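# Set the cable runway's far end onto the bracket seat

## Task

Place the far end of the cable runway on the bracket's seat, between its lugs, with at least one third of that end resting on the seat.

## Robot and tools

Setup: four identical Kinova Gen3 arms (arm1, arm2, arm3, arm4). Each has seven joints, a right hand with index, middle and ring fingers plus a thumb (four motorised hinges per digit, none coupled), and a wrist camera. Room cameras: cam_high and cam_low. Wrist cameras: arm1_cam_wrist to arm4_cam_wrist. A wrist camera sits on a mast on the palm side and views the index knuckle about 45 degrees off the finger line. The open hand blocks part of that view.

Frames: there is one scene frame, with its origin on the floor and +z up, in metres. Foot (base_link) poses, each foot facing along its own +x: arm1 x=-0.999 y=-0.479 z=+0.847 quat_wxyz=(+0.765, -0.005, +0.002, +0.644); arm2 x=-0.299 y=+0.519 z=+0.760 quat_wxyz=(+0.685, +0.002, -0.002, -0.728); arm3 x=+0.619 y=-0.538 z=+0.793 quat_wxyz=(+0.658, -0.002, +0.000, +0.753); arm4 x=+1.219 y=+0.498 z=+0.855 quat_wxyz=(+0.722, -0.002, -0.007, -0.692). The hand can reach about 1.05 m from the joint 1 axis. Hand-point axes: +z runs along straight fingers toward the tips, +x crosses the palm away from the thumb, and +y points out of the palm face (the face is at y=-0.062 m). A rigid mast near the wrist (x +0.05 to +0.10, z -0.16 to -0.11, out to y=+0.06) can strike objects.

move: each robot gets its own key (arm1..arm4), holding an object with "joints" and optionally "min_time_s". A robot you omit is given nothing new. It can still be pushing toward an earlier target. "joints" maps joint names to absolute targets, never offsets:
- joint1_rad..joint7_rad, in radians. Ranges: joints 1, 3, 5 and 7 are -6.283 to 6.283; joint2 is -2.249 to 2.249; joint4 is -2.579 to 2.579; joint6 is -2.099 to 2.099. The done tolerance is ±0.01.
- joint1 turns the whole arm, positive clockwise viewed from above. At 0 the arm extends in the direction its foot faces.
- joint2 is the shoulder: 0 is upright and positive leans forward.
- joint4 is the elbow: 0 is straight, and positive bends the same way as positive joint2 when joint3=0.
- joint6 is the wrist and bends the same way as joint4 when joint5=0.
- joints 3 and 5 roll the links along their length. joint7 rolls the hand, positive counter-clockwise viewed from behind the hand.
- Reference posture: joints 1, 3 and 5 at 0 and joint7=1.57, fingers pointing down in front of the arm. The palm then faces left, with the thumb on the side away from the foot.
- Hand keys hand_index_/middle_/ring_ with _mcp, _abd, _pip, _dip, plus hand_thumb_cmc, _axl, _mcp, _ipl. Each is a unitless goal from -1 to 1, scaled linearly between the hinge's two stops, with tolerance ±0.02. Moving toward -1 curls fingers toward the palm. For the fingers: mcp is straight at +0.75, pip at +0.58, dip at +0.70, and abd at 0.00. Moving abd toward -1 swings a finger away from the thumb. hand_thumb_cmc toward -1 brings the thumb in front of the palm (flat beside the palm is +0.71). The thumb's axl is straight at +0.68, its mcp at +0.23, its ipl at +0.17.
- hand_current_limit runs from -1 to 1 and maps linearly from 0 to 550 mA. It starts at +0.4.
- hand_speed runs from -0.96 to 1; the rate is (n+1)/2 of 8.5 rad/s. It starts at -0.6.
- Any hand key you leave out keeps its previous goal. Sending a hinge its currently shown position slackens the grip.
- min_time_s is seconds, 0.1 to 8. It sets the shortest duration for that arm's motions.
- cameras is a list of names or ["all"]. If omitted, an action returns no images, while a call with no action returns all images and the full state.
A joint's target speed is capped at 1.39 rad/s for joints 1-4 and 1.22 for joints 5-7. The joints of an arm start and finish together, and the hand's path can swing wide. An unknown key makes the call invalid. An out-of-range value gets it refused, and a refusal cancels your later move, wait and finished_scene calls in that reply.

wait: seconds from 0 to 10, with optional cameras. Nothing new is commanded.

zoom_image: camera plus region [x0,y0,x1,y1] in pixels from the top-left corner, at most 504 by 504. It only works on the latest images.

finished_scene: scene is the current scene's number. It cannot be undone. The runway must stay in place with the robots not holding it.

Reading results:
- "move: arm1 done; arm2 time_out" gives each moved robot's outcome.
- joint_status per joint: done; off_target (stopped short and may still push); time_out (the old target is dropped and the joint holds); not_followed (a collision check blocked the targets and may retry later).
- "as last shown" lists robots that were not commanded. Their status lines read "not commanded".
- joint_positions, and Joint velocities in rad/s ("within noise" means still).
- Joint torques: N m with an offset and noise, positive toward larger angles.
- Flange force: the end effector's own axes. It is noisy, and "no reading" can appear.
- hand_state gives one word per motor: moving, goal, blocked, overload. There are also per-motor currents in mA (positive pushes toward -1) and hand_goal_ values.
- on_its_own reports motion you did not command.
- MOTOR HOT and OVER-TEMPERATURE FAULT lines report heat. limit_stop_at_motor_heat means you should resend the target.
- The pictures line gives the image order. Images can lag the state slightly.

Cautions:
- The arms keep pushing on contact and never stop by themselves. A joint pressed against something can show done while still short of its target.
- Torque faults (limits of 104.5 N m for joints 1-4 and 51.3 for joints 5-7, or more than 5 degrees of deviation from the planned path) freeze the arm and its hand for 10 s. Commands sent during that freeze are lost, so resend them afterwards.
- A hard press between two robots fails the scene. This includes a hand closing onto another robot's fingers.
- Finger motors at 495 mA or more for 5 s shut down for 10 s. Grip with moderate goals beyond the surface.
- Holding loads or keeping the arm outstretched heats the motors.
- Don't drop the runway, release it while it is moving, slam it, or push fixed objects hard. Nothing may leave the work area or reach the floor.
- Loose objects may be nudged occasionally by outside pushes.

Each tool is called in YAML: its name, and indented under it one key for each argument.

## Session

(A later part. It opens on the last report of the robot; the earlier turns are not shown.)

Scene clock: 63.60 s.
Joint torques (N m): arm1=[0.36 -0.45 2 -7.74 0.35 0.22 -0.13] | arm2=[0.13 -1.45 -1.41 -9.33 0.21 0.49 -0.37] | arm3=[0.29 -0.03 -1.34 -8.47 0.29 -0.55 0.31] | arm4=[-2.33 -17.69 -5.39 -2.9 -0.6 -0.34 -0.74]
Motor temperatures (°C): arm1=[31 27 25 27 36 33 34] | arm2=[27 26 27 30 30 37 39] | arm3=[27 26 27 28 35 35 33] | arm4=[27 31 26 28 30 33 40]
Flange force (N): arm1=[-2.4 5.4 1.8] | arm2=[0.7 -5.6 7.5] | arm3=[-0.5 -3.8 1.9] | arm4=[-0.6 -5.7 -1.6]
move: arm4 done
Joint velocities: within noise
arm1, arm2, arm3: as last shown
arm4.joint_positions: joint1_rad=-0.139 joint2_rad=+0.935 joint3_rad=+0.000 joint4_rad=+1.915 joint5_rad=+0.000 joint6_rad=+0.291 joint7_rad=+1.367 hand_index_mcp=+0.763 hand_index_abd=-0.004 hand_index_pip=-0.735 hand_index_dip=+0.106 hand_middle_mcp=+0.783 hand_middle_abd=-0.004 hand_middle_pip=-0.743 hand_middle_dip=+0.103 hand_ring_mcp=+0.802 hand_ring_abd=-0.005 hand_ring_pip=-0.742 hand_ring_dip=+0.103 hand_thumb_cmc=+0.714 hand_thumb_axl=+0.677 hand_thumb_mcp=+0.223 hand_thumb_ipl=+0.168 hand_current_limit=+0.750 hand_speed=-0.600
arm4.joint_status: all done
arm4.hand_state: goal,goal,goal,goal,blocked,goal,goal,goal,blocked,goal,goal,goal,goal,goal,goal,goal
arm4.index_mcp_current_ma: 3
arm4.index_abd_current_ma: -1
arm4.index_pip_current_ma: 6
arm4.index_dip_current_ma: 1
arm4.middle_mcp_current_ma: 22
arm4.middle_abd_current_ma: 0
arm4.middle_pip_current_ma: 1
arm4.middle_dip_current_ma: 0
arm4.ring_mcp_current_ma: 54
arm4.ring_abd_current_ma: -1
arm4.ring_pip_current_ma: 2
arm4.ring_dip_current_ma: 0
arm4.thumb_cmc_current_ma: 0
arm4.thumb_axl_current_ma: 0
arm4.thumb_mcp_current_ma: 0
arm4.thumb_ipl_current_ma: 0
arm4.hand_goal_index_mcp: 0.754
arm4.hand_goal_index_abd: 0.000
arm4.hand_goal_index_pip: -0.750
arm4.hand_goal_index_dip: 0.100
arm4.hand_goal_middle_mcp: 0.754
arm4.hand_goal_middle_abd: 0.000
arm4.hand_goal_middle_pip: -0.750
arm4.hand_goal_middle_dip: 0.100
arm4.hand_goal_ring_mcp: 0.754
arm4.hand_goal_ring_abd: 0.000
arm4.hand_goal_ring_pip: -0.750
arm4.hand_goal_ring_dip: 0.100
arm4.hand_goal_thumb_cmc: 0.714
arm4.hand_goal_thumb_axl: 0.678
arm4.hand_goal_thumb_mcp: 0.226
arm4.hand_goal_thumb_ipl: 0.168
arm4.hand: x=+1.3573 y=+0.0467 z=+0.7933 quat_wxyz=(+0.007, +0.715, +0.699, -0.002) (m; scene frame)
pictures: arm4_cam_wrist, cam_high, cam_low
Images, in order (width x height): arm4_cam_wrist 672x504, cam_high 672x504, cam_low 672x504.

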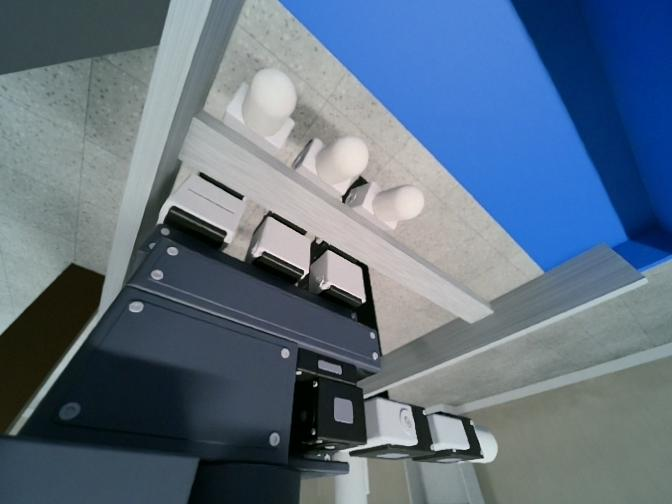

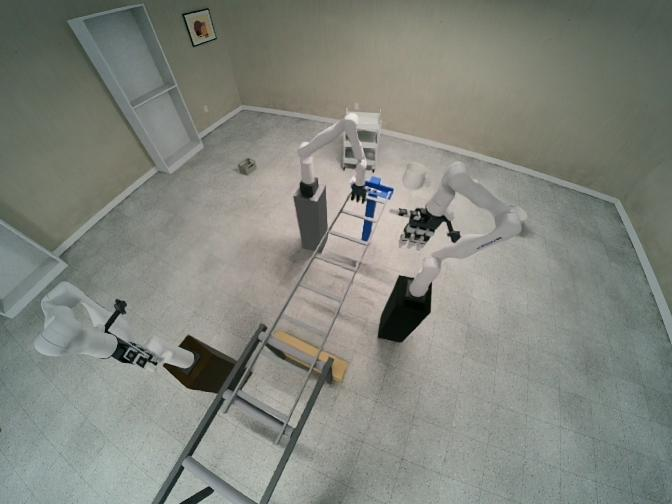

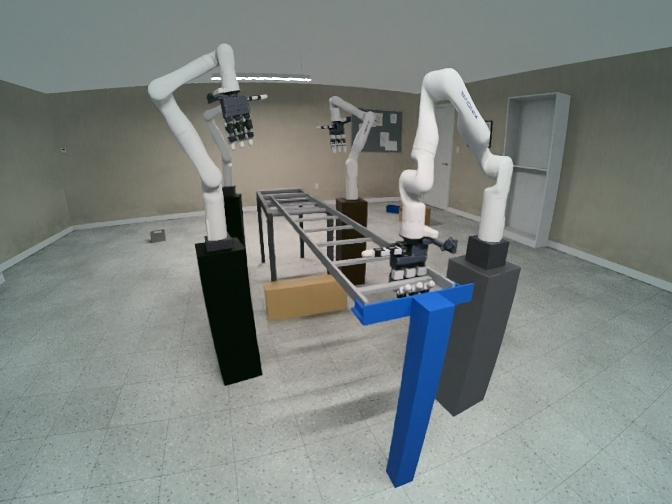

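move:
  arm4: {"joints": {"joint1_rad": -0.1061, "joint2_rad": 0.9570, "joint4_rad": 1.9152, "joint6_rad": 0.2695, "joint7_rad": 1.3996}, "min_time_s": 1.2}

move:
  arm4: {"joints": {"joint2_rad": 1.0181, "joint4_rad": 1.9008, "joint6_rad": 0.2227}, "min_time_s": 1.2}

move:
  arm4: {"joints": {"joint1_rad": -0.0176, "joint2_rad": 1.0170, "joint4_rad": 1.9068, "joint6_rad": 0.2178, "joint7_rad": 1.4881}, "min_time_s": 1.5}
  cameras: ["arm4_cam_wrist", "cam_low", "cam_high"]

zoom_image:
  camera: "cam_low"
  region: [335, 230, 485, 330]

Scene clock: 65.50 s.
Joint torques (N m): arm1=[0.27 -0.53 2.02 -7.68 0.34 0.18 -0.1] | arm2=[-0.01 -1.41 -1.41 -9.29 0.23 0.45 -0.39] | arm3=[0.35 -0.01 -1.35 -8.46 0.3 -0.53 0.32] | arm4=[3.14 -19.08 2.55 -2.13 0.77 0.27 -0.56]
Motor temperatures (°C): arm1=[31 27 25 27 36 33 34] | arm2=[27 26 27 30 30 37 39] | arm3=[27 26 27 28 35 35 33] | arm4=[27 31 26 28 30 33 40]
Flange force (N): arm1=[-2.6 5.5 1.4] | arm2=[0.8 -5.6 7.2] | arm3=[-0.5 -3.8 1.9] | arm4=[0.6 7.3 3.1]
move: arm4 done
Joint velocities: within noise
arm1, arm2, arm3: as last shown
arm4.joint_positions: joint1_rad=-0.106 joint2_rad=+0.957 joint3_rad=+0.000 joint4_rad=+1.915 joint5_rad=+0.000 joint6_rad=+0.269 joint7_rad=+1.400 hand_index_mcp=+0.741 hand_index_abd=-0.003 hand_index_pip=-0.727 hand_index_dip=+0.116 hand_middle_mcp=+0.743 hand_middle_abd=-0.003 hand_middle_pip=-0.735 hand_middle_dip=+0.109 hand_ring_mcp=+0.754 hand_ring_abd=-0.003 hand_ring_pip=-0.742 hand_ring_dip=+0.103 hand_thumb_cmc=+0.714 hand_thumb_axl=+0.677 hand_thumb_mcp=+0.223 hand_thumb_ipl=+0.168 hand_current_limit=+0.750 hand_speed=-0.600
arm4.joint_status: all done
arm4.hand_state: goal,goal,blocked,goal,goal,goal,goal,goal,goal,goal,goal,goal,goal,goal,goal,goal
arm4.index_mcp_current_ma: -5
arm4.index_abd_current_ma: 0
arm4.index_pip_current_ma: 13
arm4.index_dip_current_ma: 6
arm4.middle_mcp_current_ma: -4
arm4.middle_abd_current_ma: 0
arm4.middle_pip_current_ma: 6
arm4.middle_dip_current_ma: 2
arm4.ring_mcp_current_ma: 0
arm4.ring_abd_current_ma: 0
arm4.ring_pip_current_ma: 2
arm4.ring_dip_current_ma: 0
arm4.thumb_cmc_current_ma: 0
arm4.thumb_axl_current_ma: 0
arm4.thumb_mcp_current_ma: 0
arm4.thumb_ipl_current_ma: 0
arm4.hand_goal_index_mcp: 0.754
arm4.hand_goal_index_abd: 0.000
arm4.hand_goal_index_pip: -0.750
arm4.hand_goal_index_dip: 0.100
arm4.hand_goal_middle_mcp: 0.754
arm4.hand_goal_middle_abd: 0.000
arm4.hand_goal_middle_pip: -0.750
arm4.hand_goal_middle_dip: 0.100
arm4.hand_goal_ring_mcp: 0.754
arm4.hand_goal_ring_abd: 0.000
arm4.hand_goal_ring_pip: -0.750
arm4.hand_goal_ring_dip: 0.100
arm4.hand_goal_thumb_cmc: 0.714
arm4.hand_goal_thumb_axl: 0.678
arm4.hand_goal_thumb_mcp: 0.226
arm4.hand_goal_thumb_ipl: 0.168
arm4.hand: x=+1.3433 y=+0.0464 z=+0.7840 quat_wxyz=(+0.007, +0.715, +0.699, -0.002) (m; scene frame)
pictures: none

Scene clock: 67.00 s.
Joint torques (N m): arm1=[0.25 -0.43 1.98 -7.68 0.33 0.16 -0.05] | arm2=[0.01 -1.36 -1.48 -9.22 0.27 0.49 -0.42] | arm3=[0.35 0.02 -1.3 -8.5 0.27 -0.52 0.32] | arm4=[0.37 -18.57 -1.26 -1.99 0.36 0.09 -0.42]
Motor temperatures (°C): arm1=[31 27 25 27 36 33 34] | arm2=[27 26 27 30 30 37 39] | arm3=[27 26 27 28 35 35 33] | arm4=[27 31 26 28 30 33 40]
Flange force (N): arm1=[-2.4 5.6 1.4] | arm2=[0.9 -5.9 7.1] | arm3=[-0.4 -3.7 2.1] | arm4=[0.5 1.1 0.6]
move: arm4 done
Joint velocities: within noise
arm1, arm2, arm3: as last shown
arm4.joint_positions: joint1_rad=-0.106 joint2_rad=+1.018 joint3_rad=+0.000 joint4_rad=+1.901 joint5_rad=+0.000 joint6_rad=+0.223 joint7_rad=+1.400 hand_index_mcp=+0.753 hand_index_abd=-0.003 hand_index_pip=-0.742 hand_index_dip=+0.104 hand_middle_mcp=+0.753 hand_middle_abd=-0.003 hand_middle_pip=-0.743 hand_middle_dip=+0.103 hand_ring_mcp=+0.754 hand_ring_abd=-0.003 hand_ring_pip=-0.742 hand_ring_dip=+0.103 hand_thumb_cmc=+0.714 hand_thumb_axl=+0.677 hand_thumb_mcp=+0.223 hand_thumb_ipl=+0.168 hand_current_limit=+0.750 hand_speed=-0.600
arm4.joint_status: all done
arm4.hand_state: goal,goal,goal,goal,goal,goal,goal,goal,goal,goal,goal,goal,goal,goal,goal,goal
arm4.index_mcp_current_ma: 0
arm4.index_abd_current_ma: 0
arm4.index_pip_current_ma: 2
arm4.index_dip_current_ma: 0
arm4.middle_mcp_current_ma: 0
arm4.middle_abd_current_ma: 0
arm4.middle_pip_current_ma: 1
arm4.middle_dip_current_ma: 0
arm4.ring_mcp_current_ma: 0
arm4.ring_abd_current_ma: 0
arm4.ring_pip_current_ma: 2
arm4.ring_dip_current_ma: 0
arm4.thumb_cmc_current_ma: 0
arm4.thumb_axl_current_ma: 0
arm4.thumb_mcp_current_ma: 0
arm4.thumb_ipl_current_ma: 0
arm4.hand_goal_index_mcp: 0.754
arm4.hand_goal_index_abd: 0.000
arm4.hand_goal_index_pip: -0.750
arm4.hand_goal_index_dip: 0.100
arm4.hand_goal_middle_mcp: 0.754
arm4.hand_goal_middle_abd: 0.000
arm4.hand_goal_middle_pip: -0.750
arm4.hand_goal_middle_dip: 0.100
arm4.hand_goal_ring_mcp: 0.754
arm4.hand_goal_ring_abd: 0.000
arm4.hand_goal_ring_pip: -0.750
arm4.hand_goal_ring_dip: 0.100
arm4.hand_goal_thumb_cmc: 0.714
arm4.hand_goal_thumb_axl: 0.678
arm4.hand_goal_thumb_mcp: 0.226
arm4.hand_goal_thumb_ipl: 0.168
arm4.hand: x=+1.3434 y=+0.0461 z=+0.7590 quat_wxyz=(+0.007, +0.715, +0.699, -0.002) (m; scene frame)
pictures: none

Scene clock: 68.80 s.
Joint torques (N m): arm1=[0.29 -0.44 2.02 -7.67 0.32 0.14 -0.11] | arm2=[-0.08 -1.47 -1.41 -9.26 0.24 0.48 -0.35] | arm3=[0.35 0.03 -1.31 -8.48 0.29 -0.53 0.32] | arm4=[0.36 -18.47 -1.23 -1.92 0.31 0.05 -0.47]
Motor temperatures (°C): arm1=[31 27 25 27 36 33 34] | arm2=[27 26 27 30 30 37 39] | arm3=[27 26 27 28 35 35 33] | arm4=[27 31 26 28 30 33 40]
Flange force (N): arm1=[-2.4 5.5 1.3] | arm2=[0.6 -5.5 7.2] | arm3=[-0.4 -3.6 2.0] | arm4=[0.2 1.1 0.5]
move: arm4 done
Joint velocities: within noise
arm1, arm2: as last shown
arm3.joint_positions: joint1_rad=+0.012 joint2_rad=-0.472 joint3_rad=-0.038 joint4_rad=+1.502 joint5_rad=-0.068 joint6_rad=+1.927 joint7_rad=+1.726 hand_index_mcp=+0.753 hand_index_abd=+0.000 hand_index_pip=+0.577 hand_index_dip=+0.696 hand_middle_mcp=+0.753 hand_middle_abd=+0.000 hand_middle_pip=+0.577 hand_middle_dip=+0.696 hand_ring_mcp=+0.754 hand_ring_abd=+0.000 hand_ring_pip=+0.577 hand_ring_dip=+0.696 hand_thumb_cmc=+0.714 hand_thumb_axl=+0.677 hand_thumb_mcp=+0.224 hand_thumb_ipl=+0.168 hand_current_limit=+0.400 hand_speed=-0.600
arm3.joint_status: not commanded
arm3.hand_state: goal,goal,goal,goal,goal,goal,goal,goal,goal,goal,goal,goal,goal,goal,goal,goal
arm3.index_mcp_current_ma: -3
arm3.index_abd_current_ma: 0
arm3.index_pip_current_ma: 2
arm3.index_dip_current_ma: 0
arm3.middle_mcp_current_ma: -3
arm3.middle_abd_current_ma: 0
arm3.middle_pip_current_ma: 2
arm3.middle_dip_current_ma: 0
arm3.ring_mcp_current_ma: 1
arm3.ring_abd_current_ma: 0
arm3.ring_pip_current_ma: 2
arm3.ring_dip_current_ma: 0
arm3.thumb_cmc_current_ma: 1
arm3.thumb_axl_current_ma: -3
arm3.thumb_mcp_current_ma: -11
arm3.thumb_ipl_current_ma: -1
arm3.hand_goal_index_mcp: 0.754
arm3.hand_goal_index_abd: 0.000
arm3.hand_goal_index_pip: 0.576
arm3.hand_goal_index_dip: 0.696
arm3.hand_goal_middle_mcp: 0.754
arm3.hand_goal_middle_abd: 0.000
arm3.hand_goal_middle_pip: 0.576
arm3.hand_goal_middle_dip: 0.696
arm3.hand_goal_ring_mcp: 0.754
arm3.hand_goal_ring_abd: 0.000
arm3.hand_goal_ring_pip: 0.576
arm3.hand_goal_ring_dip: 0.696
arm3.hand_goal_thumb_cmc: 0.714
arm3.hand_goal_thumb_axl: 0.678
arm3.hand_goal_thumb_mcp: 0.226
arm3.hand_goal_thumb_ipl: 0.168
arm3.hand: x=+0.5112 y=-0.4128 z=+1.3234 quat_wxyz=(+0.049, -0.814, +0.574, +0.078) (m; scene frame)
arm4.joint_positions: joint1_rad=-0.018 joint2_rad=+1.017 joint3_rad=+0.000 joint4_rad=+1.907 joint5_rad=+0.000 joint6_rad=+0.218 joint7_rad=+1.488 hand_index_mcp=+0.753 hand_index_abd=-0.003 hand_index_pip=-0.742 hand_index_dip=+0.104 hand_middle_mcp=+0.753 hand_middle_abd=-0.003 hand_middle_pip=-0.743 hand_middle_dip=+0.103 hand_ring_mcp=+0.754 hand_ring_abd=-0.003 hand_ring_pip=-0.742 hand_ring_dip=+0.103 hand_thumb_cmc=+0.714 hand_thumb_axl=+0.677 hand_thumb_mcp=+0.223 hand_thumb_ipl=+0.168 hand_current_limit=+0.750 hand_speed=-0.600
arm4.joint_status: all done
arm4.hand_state: goal,goal,goal,goal,goal,goal,goal,goal,goal,goal,goal,goal,goal,goal,goal,goal
arm4.index_mcp_current_ma: 0
arm4.index_abd_current_ma: 0
arm4.index_pip_current_ma: 2
arm4.index_dip_current_ma: 0
arm4.middle_mcp_current_ma: 0
arm4.middle_abd_current_ma: 0
arm4.middle_pip_current_ma: 1
arm4.middle_dip_current_ma: 0
arm4.ring_mcp_current_ma: 0
arm4.ring_abd_current_ma: 0
arm4.ring_pip_current_ma: 2
arm4.ring_dip_current_ma: 0
arm4.thumb_cmc_current_ma: 0
arm4.thumb_axl_current_ma: 0
arm4.thumb_mcp_current_ma: 0
arm4.thumb_ipl_current_ma: 0
arm4.hand_goal_index_mcp: 0.754
arm4.hand_goal_index_abd: 0.000
arm4.hand_goal_index_pip: -0.750
arm4.hand_goal_index_dip: 0.100
arm4.hand_goal_middle_mcp: 0.754
arm4.hand_goal_middle_abd: 0.000
arm4.hand_goal_middle_pip: -0.750
arm4.hand_goal_middle_dip: 0.100
arm4.hand_goal_ring_mcp: 0.754
arm4.hand_goal_ring_abd: 0.000
arm4.hand_goal_ring_pip: -0.750
arm4.hand_goal_ring_dip: 0.100
arm4.hand_goal_thumb_cmc: 0.714
arm4.hand_goal_thumb_axl: 0.678
arm4.hand_goal_thumb_mcp: 0.226
arm4.hand_goal_thumb_ipl: 0.168
arm4.hand: x=+1.3055 y=+0.0461 z=+0.7588 quat_wxyz=(+0.007, +0.715, +0.699, -0.002) (m; scene frame)
pictures: arm4_cam_wrist, cam_high, cam_low
Images, in order (width x height): arm4_cam_wrist 672x504, cam_high 672x504, cam_low 672x504.

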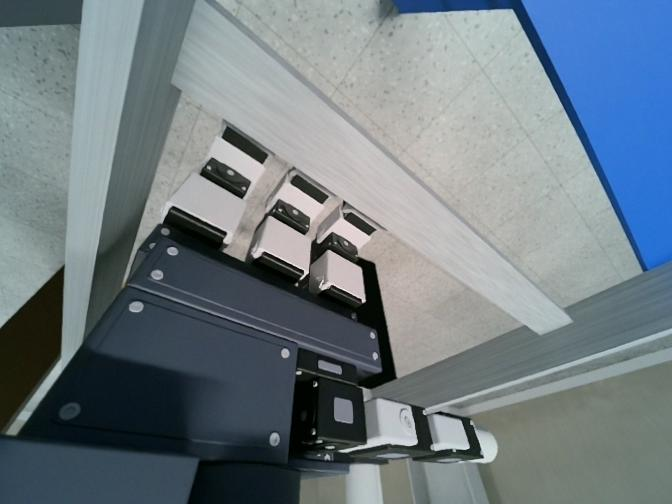

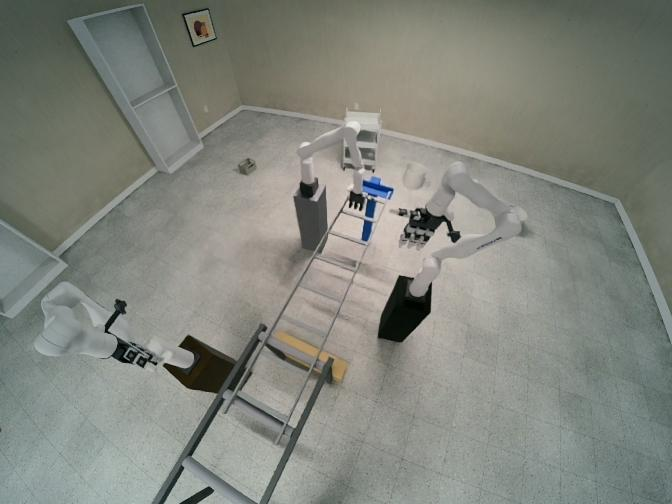

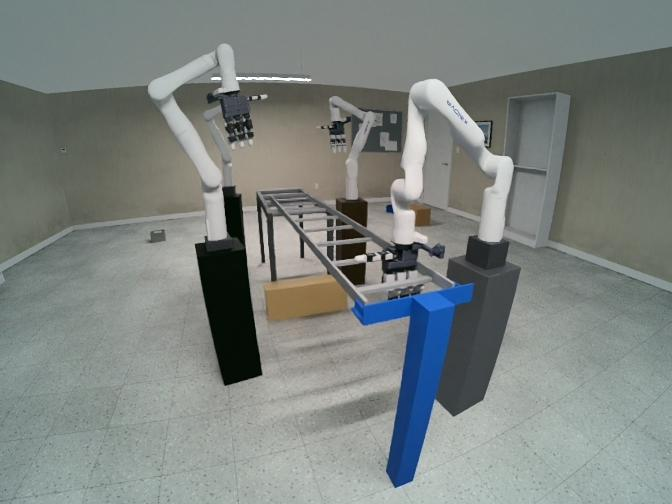

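Scaled by 3.360 from the camera's 672x504 image, which has a finer 960x720 frame.

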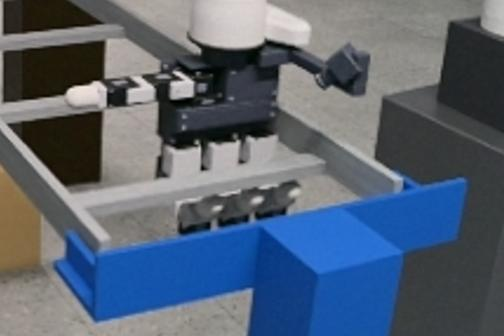

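move:
  arm4: {"joints": {"hand_index_pip": 0.577, "hand_middle_pip": 0.577, "hand_ring_pip": 0.577, "hand_index_dip": 0.696, "hand_middle_dip": 0.696, "hand_ring_dip": 0.696}}

move:
  arm4: {"joints": {"joint2_rad": 0.5229, "joint4_rad": 1.8623, "joint6_rad": 0.7564}, "min_time_s": 2.5}
  cameras: ["arm4_cam_wrist", "cam_low", "cam_high"]

zoom_image:
  camera: "cam_low"
  region: [335, 230, 485, 330]

zoom_image:
  camera: "arm4_cam_wrist"
  region: [372, 0, 672, 300]

zoom_image:
  camera: "cam_high"
  region: [340, 170, 400, 225]

Scene clock: 70.43 s.
Joint torques (N m): arm1=[0.37 -0.4 1.97 -7.71 0.32 0.13 -0.08] | arm2=[-0.03 -1.32 -1.44 -9.26 0.25 0.45 -0.43] | arm3=[0.31 0 -1.3 -8.47 0.26 -0.55 0.32] | arm4=[0.4 -18.52 -1.21 -1.91 0.34 0.06 -0.48]
Motor temperatures (°C): arm1=[31 27 25 27 36 33 34] | arm2=[27 26 27 30 30 37 39] | arm3=[27 26 27 28 35 35 33] | arm4=[27 31 26 28 30 33 40]
Flange force (N): arm1=[-2.2 5.5 1.5] | arm2=[1.0 -5.8 7.2] | arm3=[-0.5 -3.6 1.9] | arm4=[0.1 1.2 0.6]
move: arm4 done
Joint velocities: within noise
arm1, arm2, arm3: as last shown
arm4.joint_positions: joint1_rad=-0.018 joint2_rad=+1.017 joint3_rad=+0.000 joint4_rad=+1.907 joint5_rad=+0.000 joint6_rad=+0.218 joint7_rad=+1.488 hand_index_mcp=+0.753 hand_index_abd=-0.003 hand_index_pip=+0.575 hand_index_dip=+0.693 hand_middle_mcp=+0.753 hand_middle_abd=-0.003 hand_middle_pip=+0.575 hand_middle_dip=+0.694 hand_ring_mcp=+0.754 hand_ring_abd=-0.003 hand_ring_pip=+0.574 hand_ring_dip=+0.694 hand_thumb_cmc=+0.714 hand_thumb_axl=+0.677 hand_thumb_mcp=+0.223 hand_thumb_ipl=+0.168 hand_current_limit=+0.750 hand_speed=-0.600
arm4.joint_status: all done
arm4.hand_state: goal,goal,goal,goal,goal,goal,goal,goal,goal,goal,goal,goal,goal,goal,goal,goal
arm4.index_mcp_current_ma: 0
arm4.index_abd_current_ma: 0
arm4.index_pip_current_ma: 0
arm4.index_dip_current_ma: 0
arm4.middle_mcp_current_ma: 0
arm4.middle_abd_current_ma: 0
arm4.middle_pip_current_ma: 0
arm4.middle_dip_current_ma: 0
arm4.ring_mcp_current_ma: 0
arm4.ring_abd_current_ma: 0
arm4.ring_pip_current_ma: 0
arm4.ring_dip_current_ma: 0
arm4.thumb_cmc_current_ma: 0
arm4.thumb_axl_current_ma: 0
arm4.thumb_mcp_current_ma: 0
arm4.thumb_ipl_current_ma: 0
arm4.hand_goal_index_mcp: 0.754
arm4.hand_goal_index_abd: 0.000
arm4.hand_goal_index_pip: 0.578
arm4.hand_goal_index_dip: 0.696
arm4.hand_goal_middle_mcp: 0.754
arm4.hand_goal_middle_abd: 0.000
arm4.hand_goal_middle_pip: 0.578
arm4.hand_goal_middle_dip: 0.696
arm4.hand_goal_ring_mcp: 0.754
arm4.hand_goal_ring_abd: 0.000
arm4.hand_goal_ring_pip: 0.578
arm4.hand_goal_ring_dip: 0.696
arm4.hand_goal_thumb_cmc: 0.714
arm4.hand_goal_thumb_axl: 0.678
arm4.hand_goal_thumb_mcp: 0.226
arm4.hand_goal_thumb_ipl: 0.168
arm4.hand: x=+1.3055 y=+0.0461 z=+0.7588 quat_wxyz=(+0.007, +0.715, +0.699, -0.002) (m; scene frame)
pictures: none

Scene clock: 73.27 s.
Joint torques (N m): arm1=[0.35 -0.52 2.03 -7.7 0.35 0.18 -0.11] | arm2=[-0.07 -1.49 -1.42 -9.26 0.28 0.49 -0.39] | arm3=[0.34 -0.02 -1.31 -8.51 0.3 -0.54 0.32] | arm4=[0.47 -15.59 -1.32 -5.94 0.33 0.19 -0.41]
Motor temperatures (°C): arm1=[31 27 25 27 36 33 34] | arm2=[27 26 27 30 30 37 39] | arm3=[27 26 27 28 35 35 33] | arm4=[27 31 26 28 30 33 40]
Flange force (N): arm1=[-2.6 5.5 1.5] | arm2=[0.6 -5.6 7.1] | arm3=[-0.5 -3.7 2.0] | arm4=[0.1 0.3 1.0]
move: arm4 done
Joint velocities: within noise
arm1, arm2, arm3: as last shown
arm4.joint_positions: joint1_rad=-0.018 joint2_rad=+0.523 joint3_rad=+0.000 joint4_rad=+1.862 joint5_rad=+0.000 joint6_rad=+0.756 joint7_rad=+1.488 hand_index_mcp=+0.753 hand_index_abd=-0.003 hand_index_pip=+0.575 hand_index_dip=+0.693 hand_middle_mcp=+0.753 hand_middle_abd=-0.003 hand_middle_pip=+0.575 hand_middle_dip=+0.694 hand_ring_mcp=+0.754 hand_ring_abd=-0.003 hand_ring_pip=+0.574 hand_ring_dip=+0.694 hand_thumb_cmc=+0.714 hand_thumb_axl=+0.677 hand_thumb_mcp=+0.223 hand_thumb_ipl=+0.168 hand_current_limit=+0.750 hand_speed=-0.600
arm4.joint_status: all done
arm4.hand_state: goal,goal,goal,goal,goal,goal,goal,goal,goal,goal,goal,goal,goal,goal,goal,goal
arm4.index_mcp_current_ma: 0
arm4.index_abd_current_ma: 0
arm4.index_pip_current_ma: 0
arm4.index_dip_current_ma: 0
arm4.middle_mcp_current_ma: 0
arm4.middle_abd_current_ma: 0
arm4.middle_pip_current_ma: 0
arm4.middle_dip_current_ma: 0
arm4.ring_mcp_current_ma: 0
arm4.ring_abd_current_ma: 0
arm4.ring_pip_current_ma: 0
arm4.ring_dip_current_ma: 0
arm4.thumb_cmc_current_ma: 0
arm4.thumb_axl_current_ma: 0
arm4.thumb_mcp_current_ma: 0
arm4.thumb_ipl_current_ma: 0
arm4.hand_goal_index_mcp: 0.754
arm4.hand_goal_index_abd: 0.000
arm4.hand_goal_index_pip: 0.578
arm4.hand_goal_index_dip: 0.696
arm4.hand_goal_middle_mcp: 0.754
arm4.hand_goal_middle_abd: 0.000
arm4.hand_goal_middle_pip: 0.578
arm4.hand_goal_middle_dip: 0.696
arm4.hand_goal_ring_mcp: 0.754
arm4.hand_goal_ring_abd: 0.000
arm4.hand_goal_ring_pip: 0.578
arm4.hand_goal_ring_dip: 0.696
arm4.hand_goal_thumb_cmc: 0.714
arm4.hand_goal_thumb_axl: 0.678
arm4.hand_goal_thumb_mcp: 0.226
arm4.hand_goal_thumb_ipl: 0.168
arm4.hand: x=+1.3040 y=+0.0487 z=+0.9803 quat_wxyz=(+0.007, +0.715, +0.699, -0.002) (m; scene frame)
pictures: arm4_cam_wrist, cam_high, cam_low
Images, in order (width x height): arm4_cam_wrist 672x504, cam_high 672x504, cam_low 672x504.

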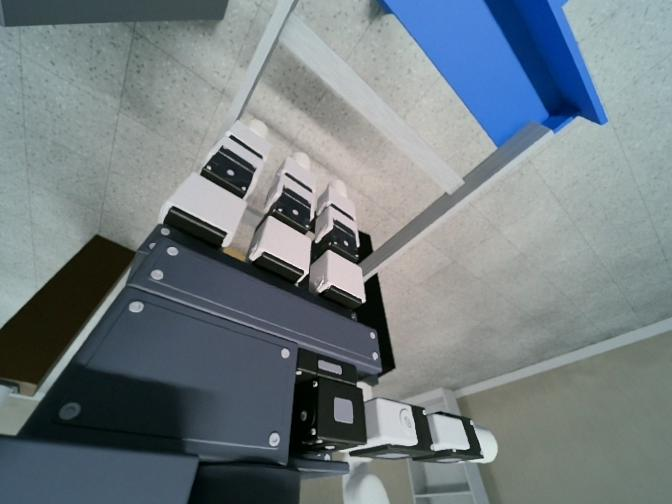

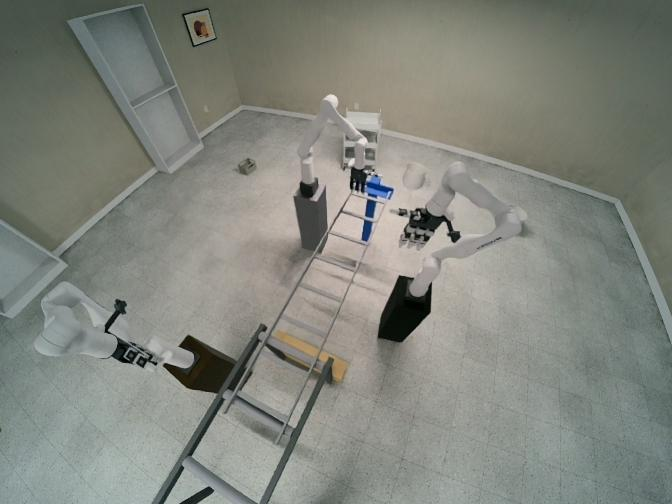

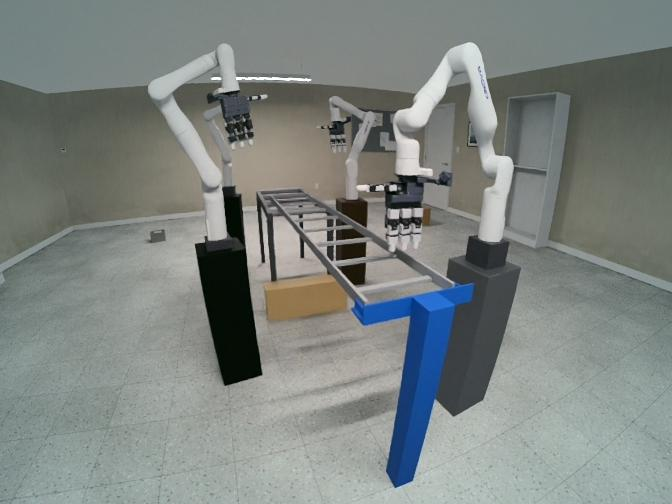

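Scaled by 3.360 from the camera's 672x504 image, which has a finer 960x720 frame.

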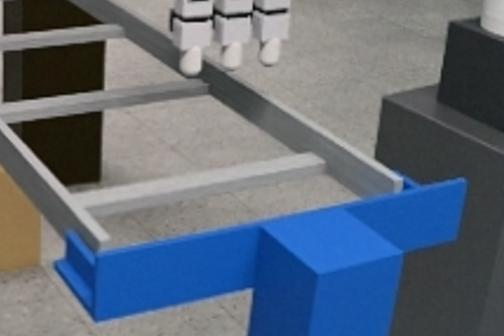

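Scaled by 1.680 from the camera's 672x504 image, which has a finer 960x720 frame.

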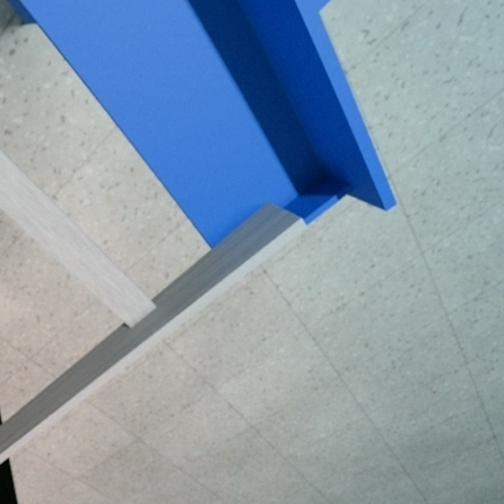

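Scaled by 8.400 from the camera's 672x504 image, which has a finer 960x720 frame.

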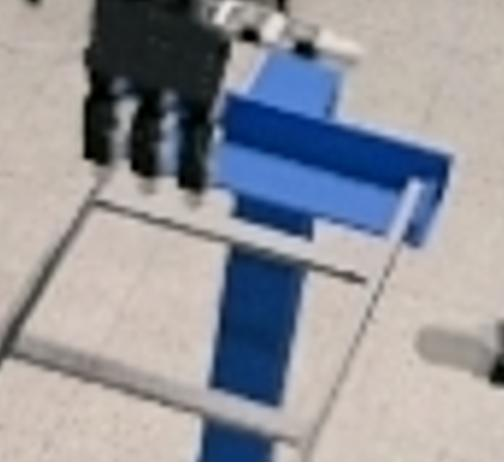

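finished_scene:
  scene: 2

The scene is finished: the task was done.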